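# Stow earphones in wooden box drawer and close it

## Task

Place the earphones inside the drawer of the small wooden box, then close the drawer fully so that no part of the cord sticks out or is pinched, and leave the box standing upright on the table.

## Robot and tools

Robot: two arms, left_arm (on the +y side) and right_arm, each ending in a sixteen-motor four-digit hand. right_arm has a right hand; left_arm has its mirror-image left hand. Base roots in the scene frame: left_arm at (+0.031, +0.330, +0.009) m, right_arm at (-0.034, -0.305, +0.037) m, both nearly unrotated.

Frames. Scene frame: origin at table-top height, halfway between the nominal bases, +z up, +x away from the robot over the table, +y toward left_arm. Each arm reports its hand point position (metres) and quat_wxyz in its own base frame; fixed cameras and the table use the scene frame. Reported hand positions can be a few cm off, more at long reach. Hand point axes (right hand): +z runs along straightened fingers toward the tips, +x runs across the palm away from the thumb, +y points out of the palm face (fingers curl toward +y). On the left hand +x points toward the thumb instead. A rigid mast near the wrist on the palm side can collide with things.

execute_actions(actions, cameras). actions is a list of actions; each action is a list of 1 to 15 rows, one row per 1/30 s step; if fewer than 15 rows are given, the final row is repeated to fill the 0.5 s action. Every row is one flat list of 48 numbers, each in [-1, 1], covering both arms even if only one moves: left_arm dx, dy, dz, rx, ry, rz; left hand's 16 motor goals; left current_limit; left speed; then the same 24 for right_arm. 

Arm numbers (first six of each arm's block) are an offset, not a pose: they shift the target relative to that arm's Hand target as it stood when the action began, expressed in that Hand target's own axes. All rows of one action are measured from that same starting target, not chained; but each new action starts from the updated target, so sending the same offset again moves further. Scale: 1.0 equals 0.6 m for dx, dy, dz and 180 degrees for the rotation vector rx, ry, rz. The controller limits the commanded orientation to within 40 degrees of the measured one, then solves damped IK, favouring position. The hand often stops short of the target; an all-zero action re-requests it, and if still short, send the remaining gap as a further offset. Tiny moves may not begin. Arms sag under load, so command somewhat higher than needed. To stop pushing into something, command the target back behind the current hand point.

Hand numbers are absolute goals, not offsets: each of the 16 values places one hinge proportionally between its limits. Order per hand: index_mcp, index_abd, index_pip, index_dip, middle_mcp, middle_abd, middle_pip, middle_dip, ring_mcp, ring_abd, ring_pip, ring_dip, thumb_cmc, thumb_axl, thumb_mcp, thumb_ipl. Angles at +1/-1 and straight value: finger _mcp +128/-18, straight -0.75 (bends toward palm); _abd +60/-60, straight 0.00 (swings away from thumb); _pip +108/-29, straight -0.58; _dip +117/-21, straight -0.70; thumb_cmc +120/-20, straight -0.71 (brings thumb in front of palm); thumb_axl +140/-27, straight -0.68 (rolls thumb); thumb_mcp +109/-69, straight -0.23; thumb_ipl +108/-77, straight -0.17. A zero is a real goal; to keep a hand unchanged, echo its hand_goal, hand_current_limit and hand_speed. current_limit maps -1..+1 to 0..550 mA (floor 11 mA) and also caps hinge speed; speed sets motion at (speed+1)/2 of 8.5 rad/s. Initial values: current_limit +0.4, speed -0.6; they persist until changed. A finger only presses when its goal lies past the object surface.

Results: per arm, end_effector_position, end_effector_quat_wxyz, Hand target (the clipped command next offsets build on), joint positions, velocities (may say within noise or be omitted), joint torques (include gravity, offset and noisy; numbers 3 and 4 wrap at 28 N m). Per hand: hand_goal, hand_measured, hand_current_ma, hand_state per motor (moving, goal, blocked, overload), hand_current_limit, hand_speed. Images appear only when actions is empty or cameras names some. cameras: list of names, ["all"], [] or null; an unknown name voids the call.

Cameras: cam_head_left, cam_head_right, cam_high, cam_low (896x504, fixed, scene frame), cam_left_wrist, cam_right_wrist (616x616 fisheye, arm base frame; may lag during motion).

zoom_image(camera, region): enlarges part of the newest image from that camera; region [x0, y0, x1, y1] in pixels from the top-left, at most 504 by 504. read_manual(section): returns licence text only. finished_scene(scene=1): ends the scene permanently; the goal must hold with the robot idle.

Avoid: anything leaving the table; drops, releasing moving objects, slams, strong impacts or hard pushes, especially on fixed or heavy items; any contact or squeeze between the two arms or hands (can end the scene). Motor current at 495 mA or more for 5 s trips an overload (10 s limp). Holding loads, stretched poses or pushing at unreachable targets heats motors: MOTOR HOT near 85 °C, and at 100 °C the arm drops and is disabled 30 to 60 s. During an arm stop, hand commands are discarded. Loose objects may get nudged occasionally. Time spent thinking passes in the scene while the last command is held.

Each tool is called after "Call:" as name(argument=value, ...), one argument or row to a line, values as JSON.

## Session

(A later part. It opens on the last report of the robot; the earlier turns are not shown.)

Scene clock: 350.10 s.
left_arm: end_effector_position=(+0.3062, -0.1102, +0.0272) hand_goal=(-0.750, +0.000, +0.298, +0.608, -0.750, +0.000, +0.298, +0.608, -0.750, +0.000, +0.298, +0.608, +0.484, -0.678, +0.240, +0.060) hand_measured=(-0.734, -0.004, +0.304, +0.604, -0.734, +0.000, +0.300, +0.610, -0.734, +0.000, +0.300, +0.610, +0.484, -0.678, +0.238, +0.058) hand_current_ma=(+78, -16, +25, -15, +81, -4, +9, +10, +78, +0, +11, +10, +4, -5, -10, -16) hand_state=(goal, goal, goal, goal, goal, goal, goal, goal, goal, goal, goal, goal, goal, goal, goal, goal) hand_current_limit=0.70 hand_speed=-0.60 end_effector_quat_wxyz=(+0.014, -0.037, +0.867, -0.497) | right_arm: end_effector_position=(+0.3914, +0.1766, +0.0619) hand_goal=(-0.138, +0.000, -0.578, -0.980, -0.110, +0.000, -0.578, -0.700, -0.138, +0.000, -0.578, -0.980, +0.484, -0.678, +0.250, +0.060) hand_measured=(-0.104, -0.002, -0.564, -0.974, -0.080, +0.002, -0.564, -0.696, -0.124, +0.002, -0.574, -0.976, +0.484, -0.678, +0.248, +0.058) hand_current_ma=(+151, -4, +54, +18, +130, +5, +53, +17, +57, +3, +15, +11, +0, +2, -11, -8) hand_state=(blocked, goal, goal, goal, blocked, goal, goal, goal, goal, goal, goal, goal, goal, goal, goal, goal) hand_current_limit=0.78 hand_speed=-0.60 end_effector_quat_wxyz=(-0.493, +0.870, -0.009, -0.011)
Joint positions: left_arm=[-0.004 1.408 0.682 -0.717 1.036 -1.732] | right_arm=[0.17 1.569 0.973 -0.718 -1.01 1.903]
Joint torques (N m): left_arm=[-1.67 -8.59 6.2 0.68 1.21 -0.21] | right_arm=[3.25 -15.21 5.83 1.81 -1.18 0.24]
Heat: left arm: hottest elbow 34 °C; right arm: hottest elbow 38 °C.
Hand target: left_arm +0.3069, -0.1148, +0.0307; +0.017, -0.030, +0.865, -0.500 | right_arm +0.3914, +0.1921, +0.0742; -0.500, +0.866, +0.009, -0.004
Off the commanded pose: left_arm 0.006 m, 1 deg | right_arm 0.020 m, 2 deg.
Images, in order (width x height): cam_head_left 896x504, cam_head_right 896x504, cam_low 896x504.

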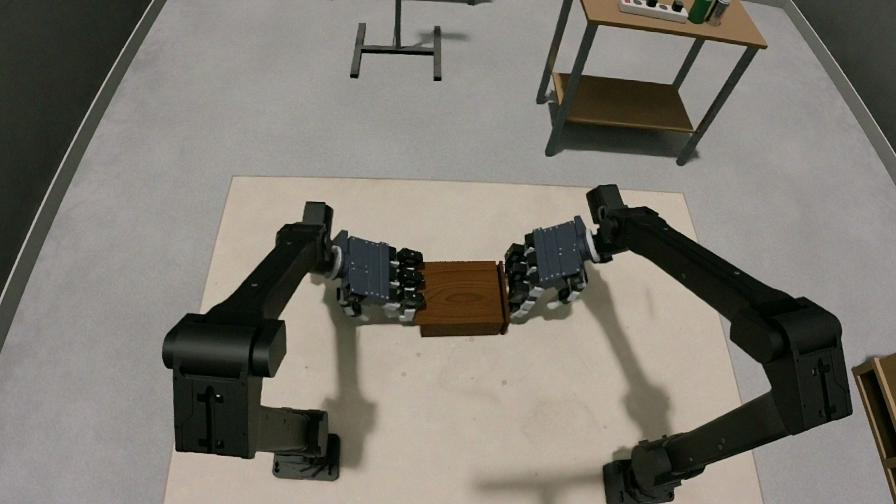

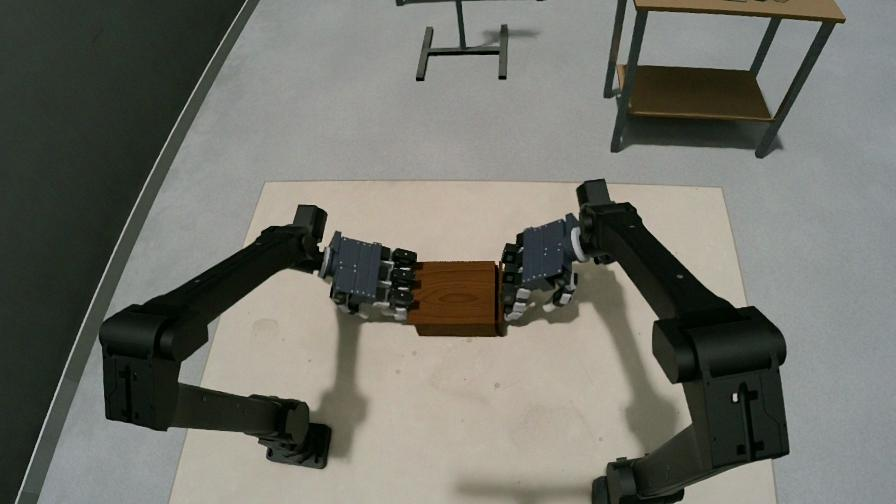

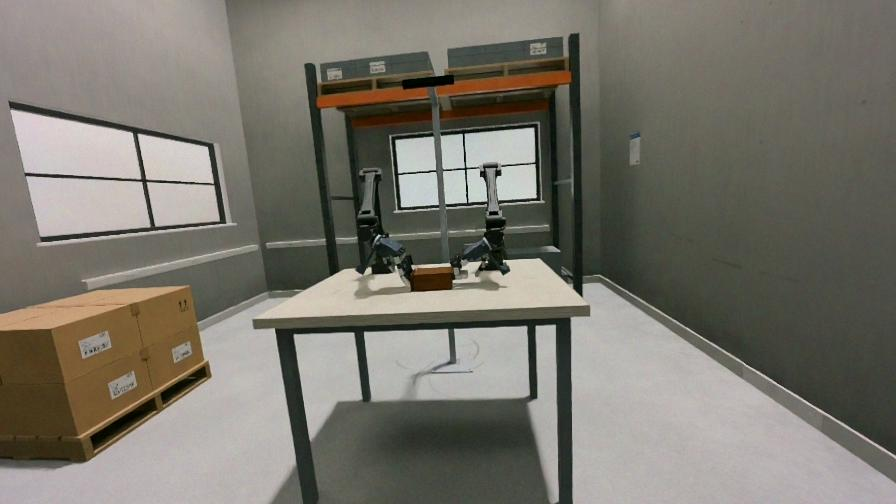

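Call:
execute_actions(
  actions=[
    [[0,0,0,0,0,0,-0.75,0,0.299,0.609,-0.75,0,0.299,0.609,-0.75,0,0.299,0.609,0.484,-0.678,0.24,0.06,0.7,-0.6,-0.0007,-0.0083,0.0144,0,-0.0144,-0.0083,-0.137,0,-0.577,-0.98,-0.11,0,-0.577,-0.7,-0.137,0,-0.577,-0.98,0.484,-0.678,0.25,0.06,0.78,-0.6]],
    [[0,0,0,0,0,0,-0.75,0,0.299,0.609,-0.75,0,0.299,0.609,-0.75,0,0.299,0.609,0.484,-0.678,0.24,0.06,0.7,-0.6,-0.0007,-0.0083,0.0144,0,0,0,-0.137,0,-0.577,-0.98,-0.11,0,-0.577,-0.7,-0.137,0,-0.577,-0.98,0.484,-0.678,0.25,0.06,0.78,-0.6]],
  ],
  cameras=["cam_head_left", "cam_head_right", "cam_low"],
)

Call:
zoom_image(
  camera="cam_head_left",
  region=[480, 240, 590, 340],
)

Call:
zoom_image(
  camera="cam_low",
  region=[390, 240, 470, 300],
)

Scene clock: 351.80 s.
left_arm: end_effector_position=(+0.3062, -0.1102, +0.0272) hand_goal=(-0.750, +0.000, +0.298, +0.608, -0.750, +0.000, +0.298, +0.608, -0.750, +0.000, +0.298, +0.608, +0.484, -0.678, +0.240, +0.060) hand_measured=(-0.734, -0.004, +0.304, +0.604, -0.734, +0.000, +0.300, +0.610, -0.734, +0.000, +0.300, +0.610, +0.484, -0.678, +0.238, +0.058) hand_current_ma=(+80, -18, +25, -15, +81, -4, +9, +10, +78, +0, +11, +10, +4, -5, -10, -16) hand_state=(goal, goal, goal, goal, goal, goal, goal, goal, goal, goal, goal, goal, goal, goal, goal, goal) hand_current_limit=0.70 hand_speed=-0.60 end_effector_quat_wxyz=(+0.014, -0.037, +0.867, -0.497) | right_arm: end_effector_position=(+0.3890, +0.1822, +0.0607) hand_goal=(-0.138, +0.000, -0.578, -0.980, -0.110, +0.000, -0.578, -0.700, -0.138, +0.000, -0.578, -0.980, +0.484, -0.678, +0.250, +0.060) hand_measured=(-0.090, +0.008, -0.558, -0.972, -0.060, +0.010, -0.554, -0.692, -0.096, +0.006, -0.562, -0.974, +0.484, -0.678, +0.248, +0.058) hand_current_ma=(+227, +24, +85, +31, +237, +35, +101, +32, +191, +21, +66, +22, +0, +2, -11, -8) hand_state=(blocked, goal, blocked, goal, blocked, goal, blocked, goal, blocked, goal, goal, goal, goal, goal, goal, goal) hand_current_limit=0.78 hand_speed=-0.60 end_effector_quat_wxyz=(-0.487, +0.873, +0.008, -0.012)
Joint positions: left_arm=[-0.004 1.408 0.682 -0.717 1.036 -1.732] | right_arm=[0.19 1.569 0.975 -0.728 -0.998 1.879]
Joint torques (N m): left_arm=[-1.61 -8.59 6.22 0.65 1.22 -0.21] | right_arm=[4.66 -13.68 7.5 1.47 -1.71 0.32]
Heat: left arm: hottest elbow 34 °C; right arm: hottest elbow 38 °C.
Hand target: left_arm +0.3069, -0.1148, +0.0307; +0.017, -0.030, +0.865, -0.500 | right_arm +0.3896, +0.2119, +0.0741; -0.500, +0.866, +0.031, -0.017
Off the commanded pose: left_arm 0.006 m, 1 deg | right_arm 0.033 m, 3 deg.
Images, in order (width x height): cam_head_left 896x504, cam_head_right 896x504, cam_low 896x504.

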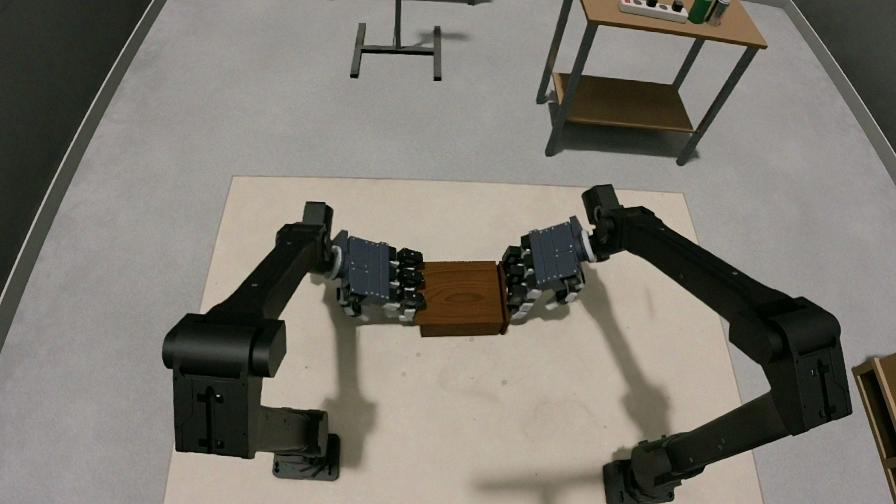

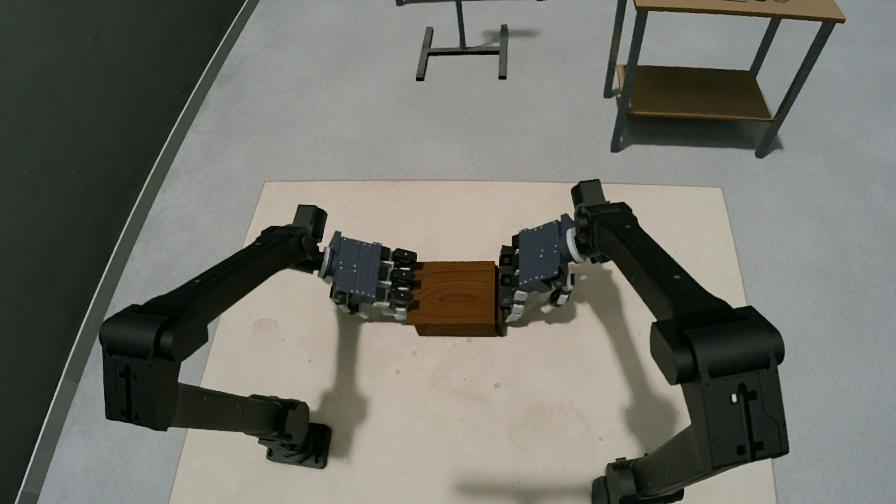

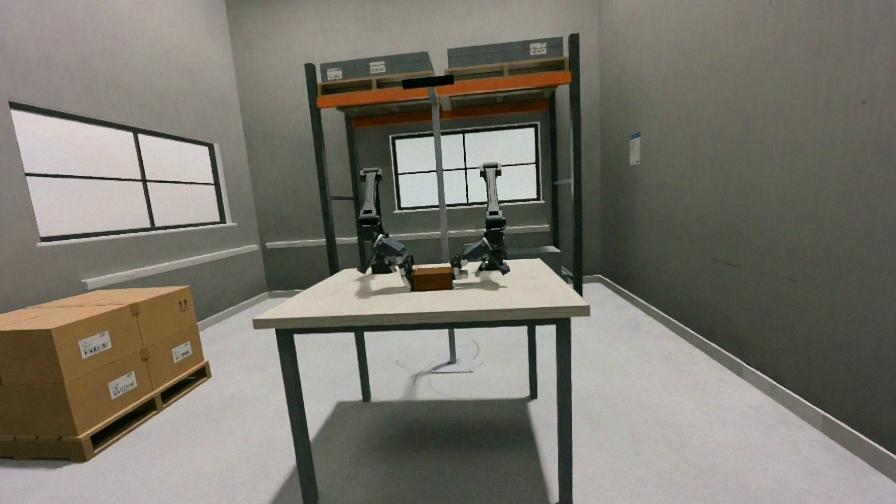

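Scaled by 4.582 from the camera's 896x504 image, which has a finer 1280x720 frame.

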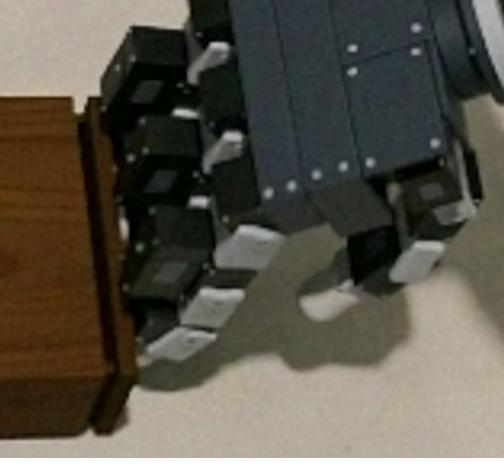

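Scaled by 6.300 from the camera's 896x504 image, which has a finer 1280x720 frame.

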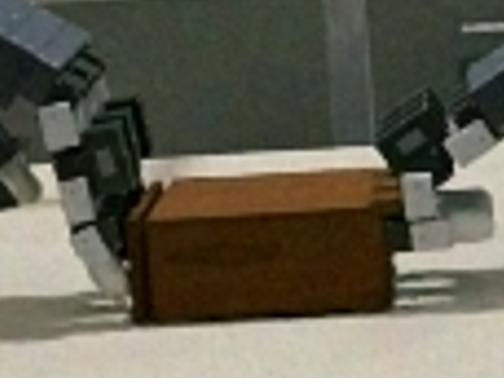

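Call:
execute_actions(
  actions=[
    [[0,0,0,0,0,0,-0.75,0,0.299,0.609,-0.75,0,0.299,0.609,-0.75,0,0.299,0.609,0.484,-0.678,0.24,0.06,0.7,-0.6,-0.001,-0.0125,0.0216,0,0,0,-0.137,0,-0.577,-0.98,-0.11,0,-0.577,-0.7,-0.137,0,-0.577,-0.98,0.484,-0.678,0.25,0.06,0.78,-0.6]],
    [[0,0,0,0,0,0,-0.75,0,0.299,0.609,-0.75,0,0.299,0.609,-0.75,0,0.299,0.609,0.484,-0.678,0.24,0.06,0.7,-0.6,0,0,0,0,0,0,-0.2,0,-0.577,-0.98,-0.17,0,-0.577,-0.7,-0.2,0,-0.577,-0.98,0.484,-0.678,0.25,0.06,0.78,-0.6]],
  ],
  cameras=["cam_head_left", "cam_low"],
)

Call:
zoom_image(
  camera="cam_head_left",
  region=[480, 240, 590, 340],
)

Call:
zoom_image(
  camera="cam_low",
  region=[390, 240, 470, 300],
)

Scene clock: 353.73 s.
left_arm: end_effector_position=(+0.3064, -0.1100, +0.0276) hand_goal=(-0.750, +0.000, +0.298, +0.608, -0.750, +0.000, +0.298, +0.608, -0.750, +0.000, +0.298, +0.608, +0.484, -0.678, +0.240, +0.060) hand_measured=(-0.730, -0.006, +0.304, +0.604, -0.732, -0.002, +0.302, +0.610, -0.734, +0.000, +0.300, +0.610, +0.484, -0.678, +0.238, +0.058) hand_current_ma=(+98, -22, +30, -15, +87, -11, +18, +10, +78, +0, +11, +10, +4, -5, -10, -16) hand_state=(goal, goal, goal, goal, goal, goal, goal, goal, goal, goal, goal, goal, goal, goal, goal, goal) hand_current_limit=0.70 hand_speed=-0.60 end_effector_quat_wxyz=(+0.015, -0.036, +0.867, -0.497) | right_arm: end_effector_position=(+0.3893, +0.1938, +0.0616) hand_goal=(-0.200, +0.000, -0.578, -0.980, -0.170, +0.000, -0.578, -0.700, -0.200, +0.000, -0.578, -0.980, +0.484, -0.678, +0.250, +0.060) hand_measured=(-0.074, +0.002, -0.550, -0.968, -0.042, +0.006, -0.548, -0.690, -0.086, +0.002, -0.556, -0.970, +0.484, -0.678, +0.248, +0.058) hand_current_ma=(+489, +6, +115, +44, +489, +18, +128, +35, +489, +5, +93, +36, +0, +2, -11, -8) hand_state=(blocked, goal, blocked, goal, blocked, goal, blocked, goal, blocked, goal, blocked, goal, goal, goal, goal, goal) hand_current_limit=0.78 hand_speed=-0.60 end_effector_quat_wxyz=(-0.484, +0.875, +0.003, -0.012)
Joint positions: left_arm=[-0.004 1.407 0.682 -0.717 1.035 -1.732] | right_arm=[0.219 1.567 0.975 -0.684 -0.983 1.942]
Joint torques (N m): left_arm=[-1.67 -8.53 6.23 0.65 1.25 -0.21] | right_arm=[5.25 -13.63 7.16 2.07 -1.89 0.31]
Heat: left arm: hottest elbow 34 °C; right arm: hottest elbow 38 °C.
Hand target: left_arm +0.3069, -0.1148, +0.0307; +0.017, -0.030, +0.865, -0.500 | right_arm +0.3880, +0.2267, +0.0741; -0.500, +0.865, +0.031, -0.017
Off the commanded pose: left_arm 0.006 m, 1 deg | right_arm 0.035 m, 4 deg.
Images, in order (width x height): cam_head_left 896x504, cam_low 896x504.

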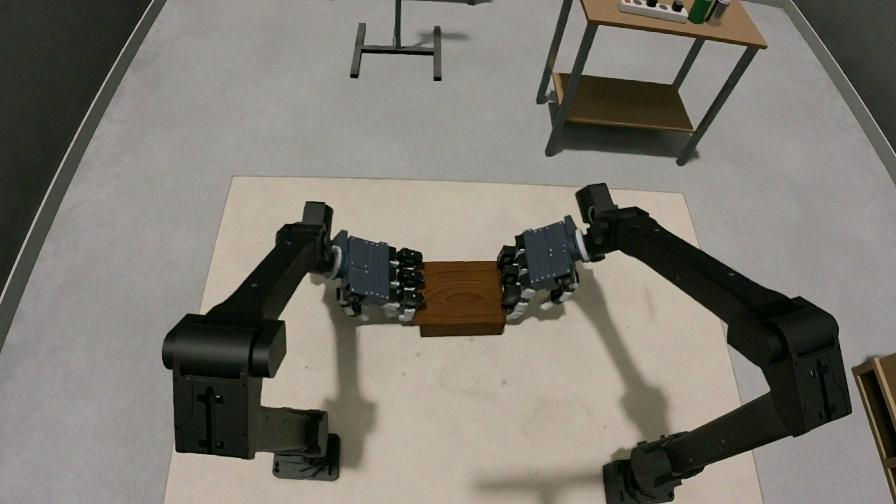

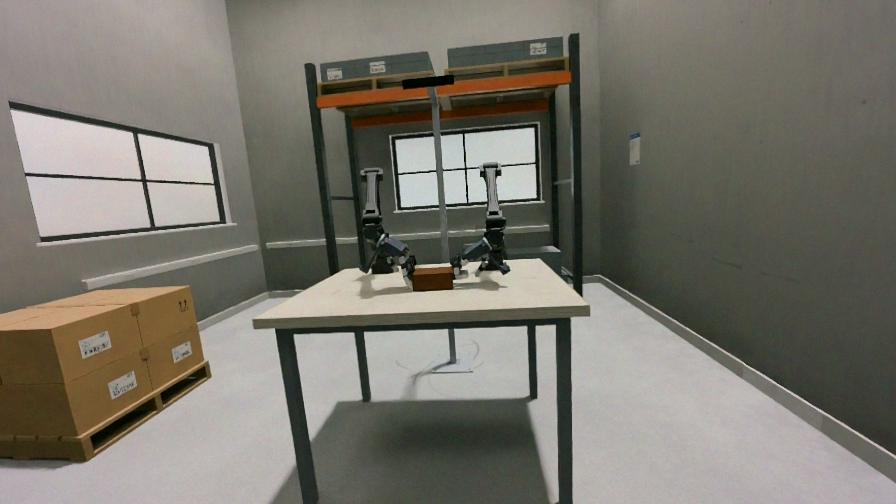

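Scaled by 4.582 from the camera's 896x504 image, which has a finer 1280x720 frame.

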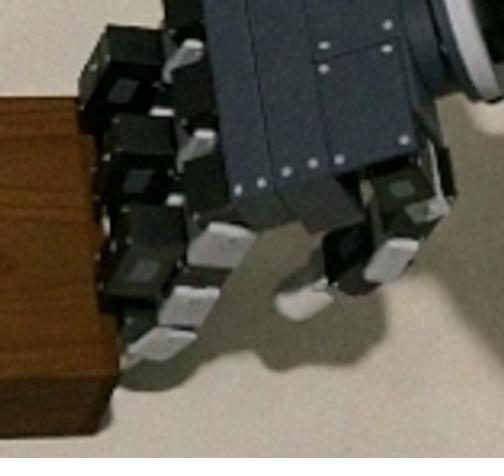

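Scaled by 6.300 from the camera's 896x504 image, which has a finer 1280x720 frame.

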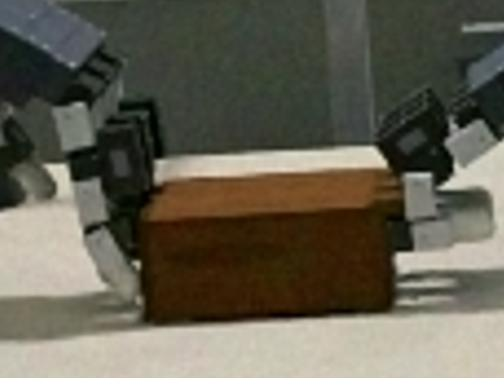

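Call:
execute_actions(
  actions=[
    [[0,0,0,0,0,0,-0.75,0,0.299,0.609,-0.75,0,0.299,0.609,-0.75,0,0.299,0.609,0.484,-0.678,0.24,0.06,0.5,-0.6,0,0,0,0,0,0,-0.08,0,-0.577,-0.97,-0.05,0,-0.577,-0.7,-0.09,0,-0.577,-0.97,0.484,-0.678,0.25,0.06,0.3,-0.6]],
    [[0,0,0,0,0,0,-0.75,0,0.299,0.609,-0.75,0,0.299,0.609,-0.75,0,0.299,0.609,0.484,-0.678,0.24,0.06,0.5,-0.6,0.0028,0.0333,-0.0576,0,0,0,-0.08,0,-0.577,-0.97,-0.05,0,-0.577,-0.7,-0.09,0,-0.577,-0.97,0.484,-0.678,0.25,0.06,0.3,-0.6]],
    [[0,0,0,0,0,0,-0.75,0,0.299,0.609,-0.75,0,0.299,0.609,-0.75,0,0.299,0.609,0.484,-0.678,0.24,0.06,0.5,-0.6,0.0028,0.0333,-0.0576,0,0,0,-0.08,0,-0.577,-0.97,-0.05,0,-0.577,-0.7,-0.09,0,-0.577,-0.97,0.484,-0.678,0.25,0.06,0.3,-0.6]],
    [[0,0.0166,-0.0289,0,0,0,-0.75,0,0.299,0.609,-0.75,0,0.299,0.609,-0.75,0,0.299,0.609,0.484,-0.678,0.24,0.06,0.5,-0.6,0.0028,0.0333,-0.0576,0,0,0,-0.08,0,-0.577,-0.97,-0.05,0,-0.577,-0.7,-0.09,0,-0.577,-0.97,0.484,-0.678,0.25,0.06,0.3,-0.6]],
    [[0,0.0166,-0.0289,0,0,0,-0.75,0,0.299,0.609,-0.75,0,0.299,0.609,-0.75,0,0.299,0.609,0.484,-0.678,0.24,0.06,0.5,-0.6,0,0,0,0,0,0,-0.08,0,-0.577,-0.97,-0.05,0,-0.577,-0.7,-0.09,0,-0.577,-0.97,0.484,-0.678,0.25,0.06,0.3,-0.6]],
  ],
  cameras=["cam_head_left", "cam_head_right", "cam_low", "cam_high"],
)

Call:
zoom_image(
  camera="cam_head_left",
  region=[400, 240, 540, 350],
)

Call:
zoom_image(
  camera="cam_head_right",
  region=[400, 240, 540, 350],
)

Call:
zoom_image(
  camera="cam_high",
  region=[370, 200, 490, 310],
)

Call:
zoom_image(
  camera="cam_low",
  region=[390, 240, 470, 300],
)

Scene clock: 357.70 s.
left_arm: end_effector_position=(+0.2864, -0.0789, +0.0248) hand_goal=(-0.750, +0.000, +0.298, +0.608, -0.750, +0.000, +0.298, +0.608, -0.750, +0.000, +0.298, +0.608, +0.484, -0.678, +0.240, +0.060) hand_measured=(-0.734, -0.004, +0.300, +0.604, -0.734, -0.002, +0.300, +0.610, -0.736, +0.000, +0.300, +0.610, +0.484, -0.678, +0.238, +0.058) hand_current_ma=(+84, -13, +10, -15, +80, -10, +10, +10, +72, +0, +11, +10, +4, -5, -10, -16) hand_state=(goal, goal, goal, goal, goal, goal, goal, goal, goal, goal, goal, goal, goal, goal, goal, goal) hand_current_limit=0.50 hand_speed=-0.60 end_effector_quat_wxyz=(+0.004, -0.038, +0.866, -0.499) | right_arm: end_effector_position=(+0.3852, +0.1085, +0.0675) hand_goal=(-0.080, +0.000, -0.578, -0.970, -0.050, +0.000, -0.578, -0.700, -0.090, +0.000, -0.578, -0.970, +0.484, -0.678, +0.250, +0.060) hand_measured=(-0.074, +0.004, -0.574, -0.968, -0.046, +0.004, -0.574, -0.698, -0.084, +0.004, -0.574, -0.968, +0.484, -0.678, +0.248, +0.058) hand_current_ma=(+24, +10, +11, +10, +18, +9, +11, +8, +26, +11, +12, +11, +0, +2, -11, -8) hand_state=(goal, goal, goal, goal, goal, goal, goal, goal, goal, goal, goal, goal, goal, goal, goal, goal) hand_current_limit=0.30 hand_speed=-0.60 end_effector_quat_wxyz=(-0.498, +0.866, +0.021, -0.029)
Joint positions: left_arm=[0.1 1.418 0.681 -0.916 1.044 -1.51] | right_arm=[0.008 1.616 1.049 -1.132 -1.041 1.457]
Joint torques (N m): left_arm=[0.21 -6.36 8.58 -0.31 1.09 0] | right_arm=[0.62 -12.22 8.06 -0.08 -0.9 -0.07]
Heat: left arm: hottest elbow 34 °C; right arm: hottest elbow 38 °C.
Hand target: left_arm +0.3040, -0.0748, +0.0308; +0.017, -0.031, +0.865, -0.500 | right_arm +0.4015, +0.1077, +0.0740; -0.500, +0.865, +0.031, -0.018
Off the commanded pose: left_arm 0.019 m, 2 deg | right_arm 0.018 m, 2 deg.
Images, in order (width x height): cam_head_left 896x504, cam_head_right 896x504, cam_high 896x504, cam_low 896x504.

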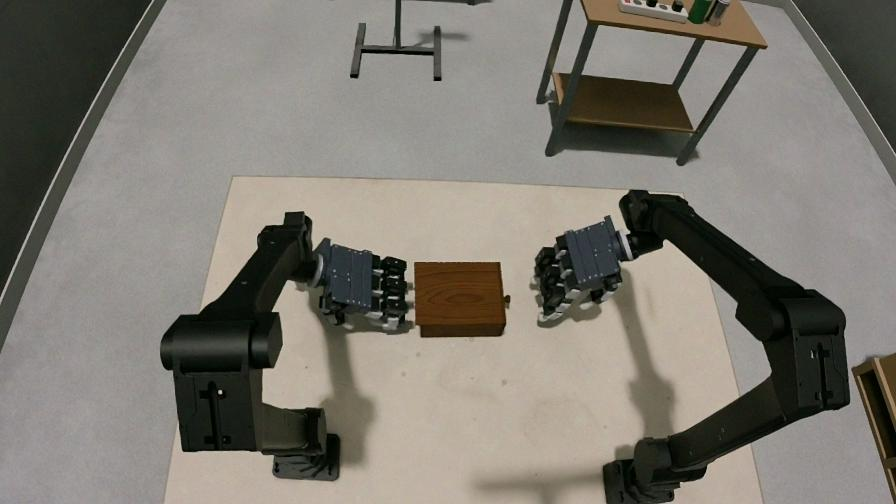

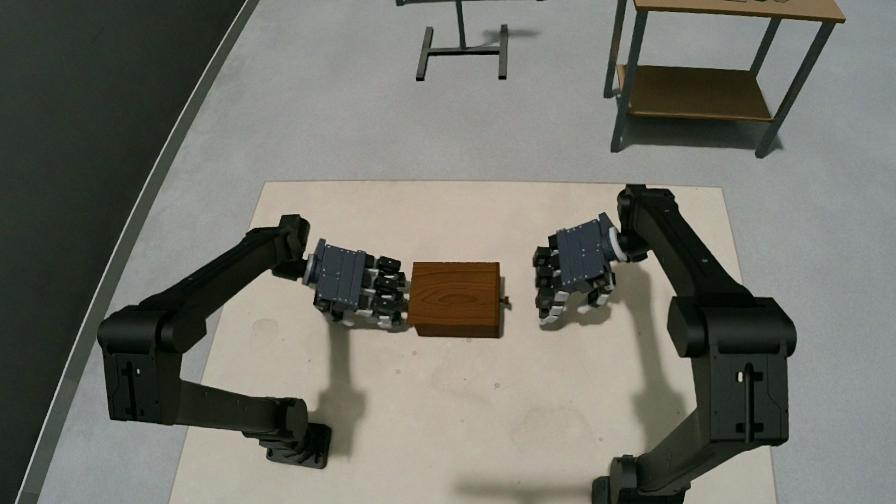

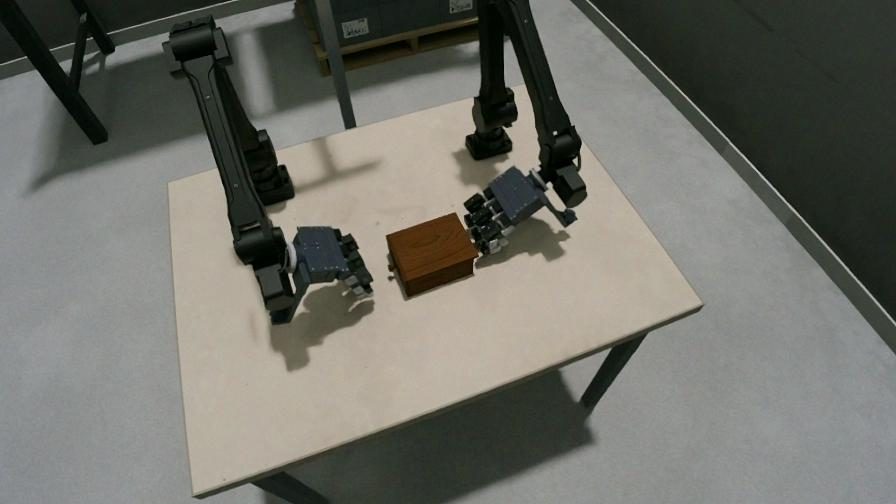

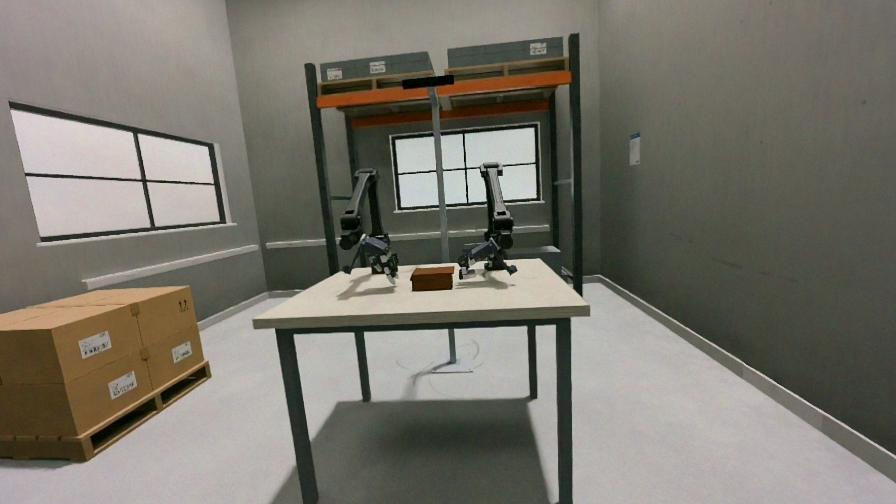

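Scaled by 3.600 from the camera's 896x504 image, which has a finer 1280x720 frame.

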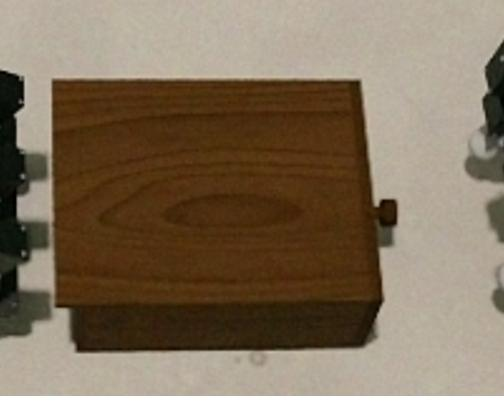

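Scaled by 3.600 from the camera's 896x504 image, which has a finer 1280x720 frame.

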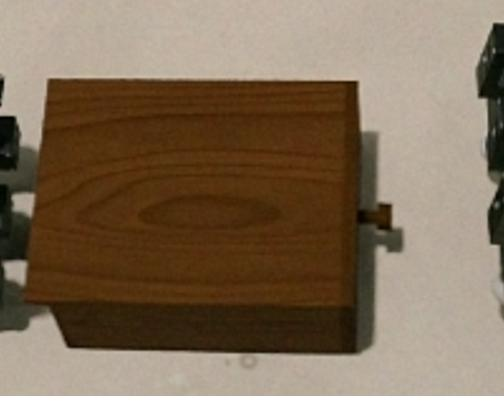

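Scaled by 4.200 from the camera's 896x504 image, which has a finer 1280x720 frame.

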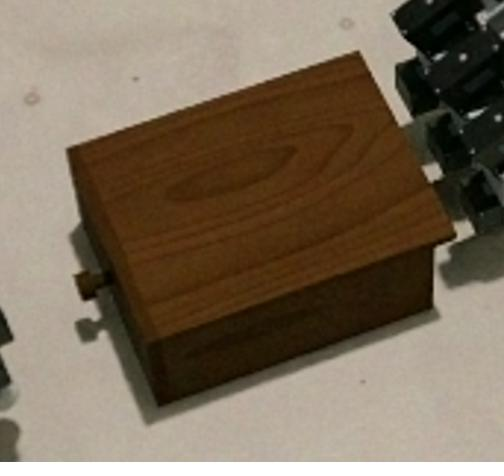

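Scaled by 6.300 from the camera's 896x504 image, which has a finer 1280x720 frame.

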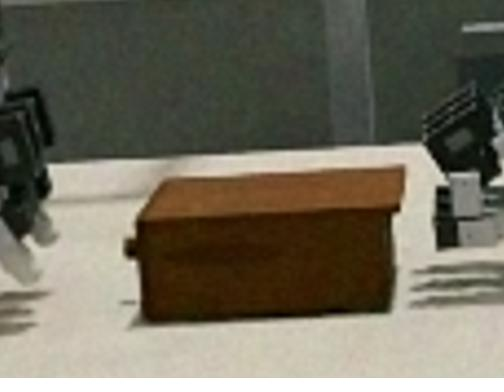

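Call:
finished_scene(
  scene=1,
)

The scene is finished: the task was done.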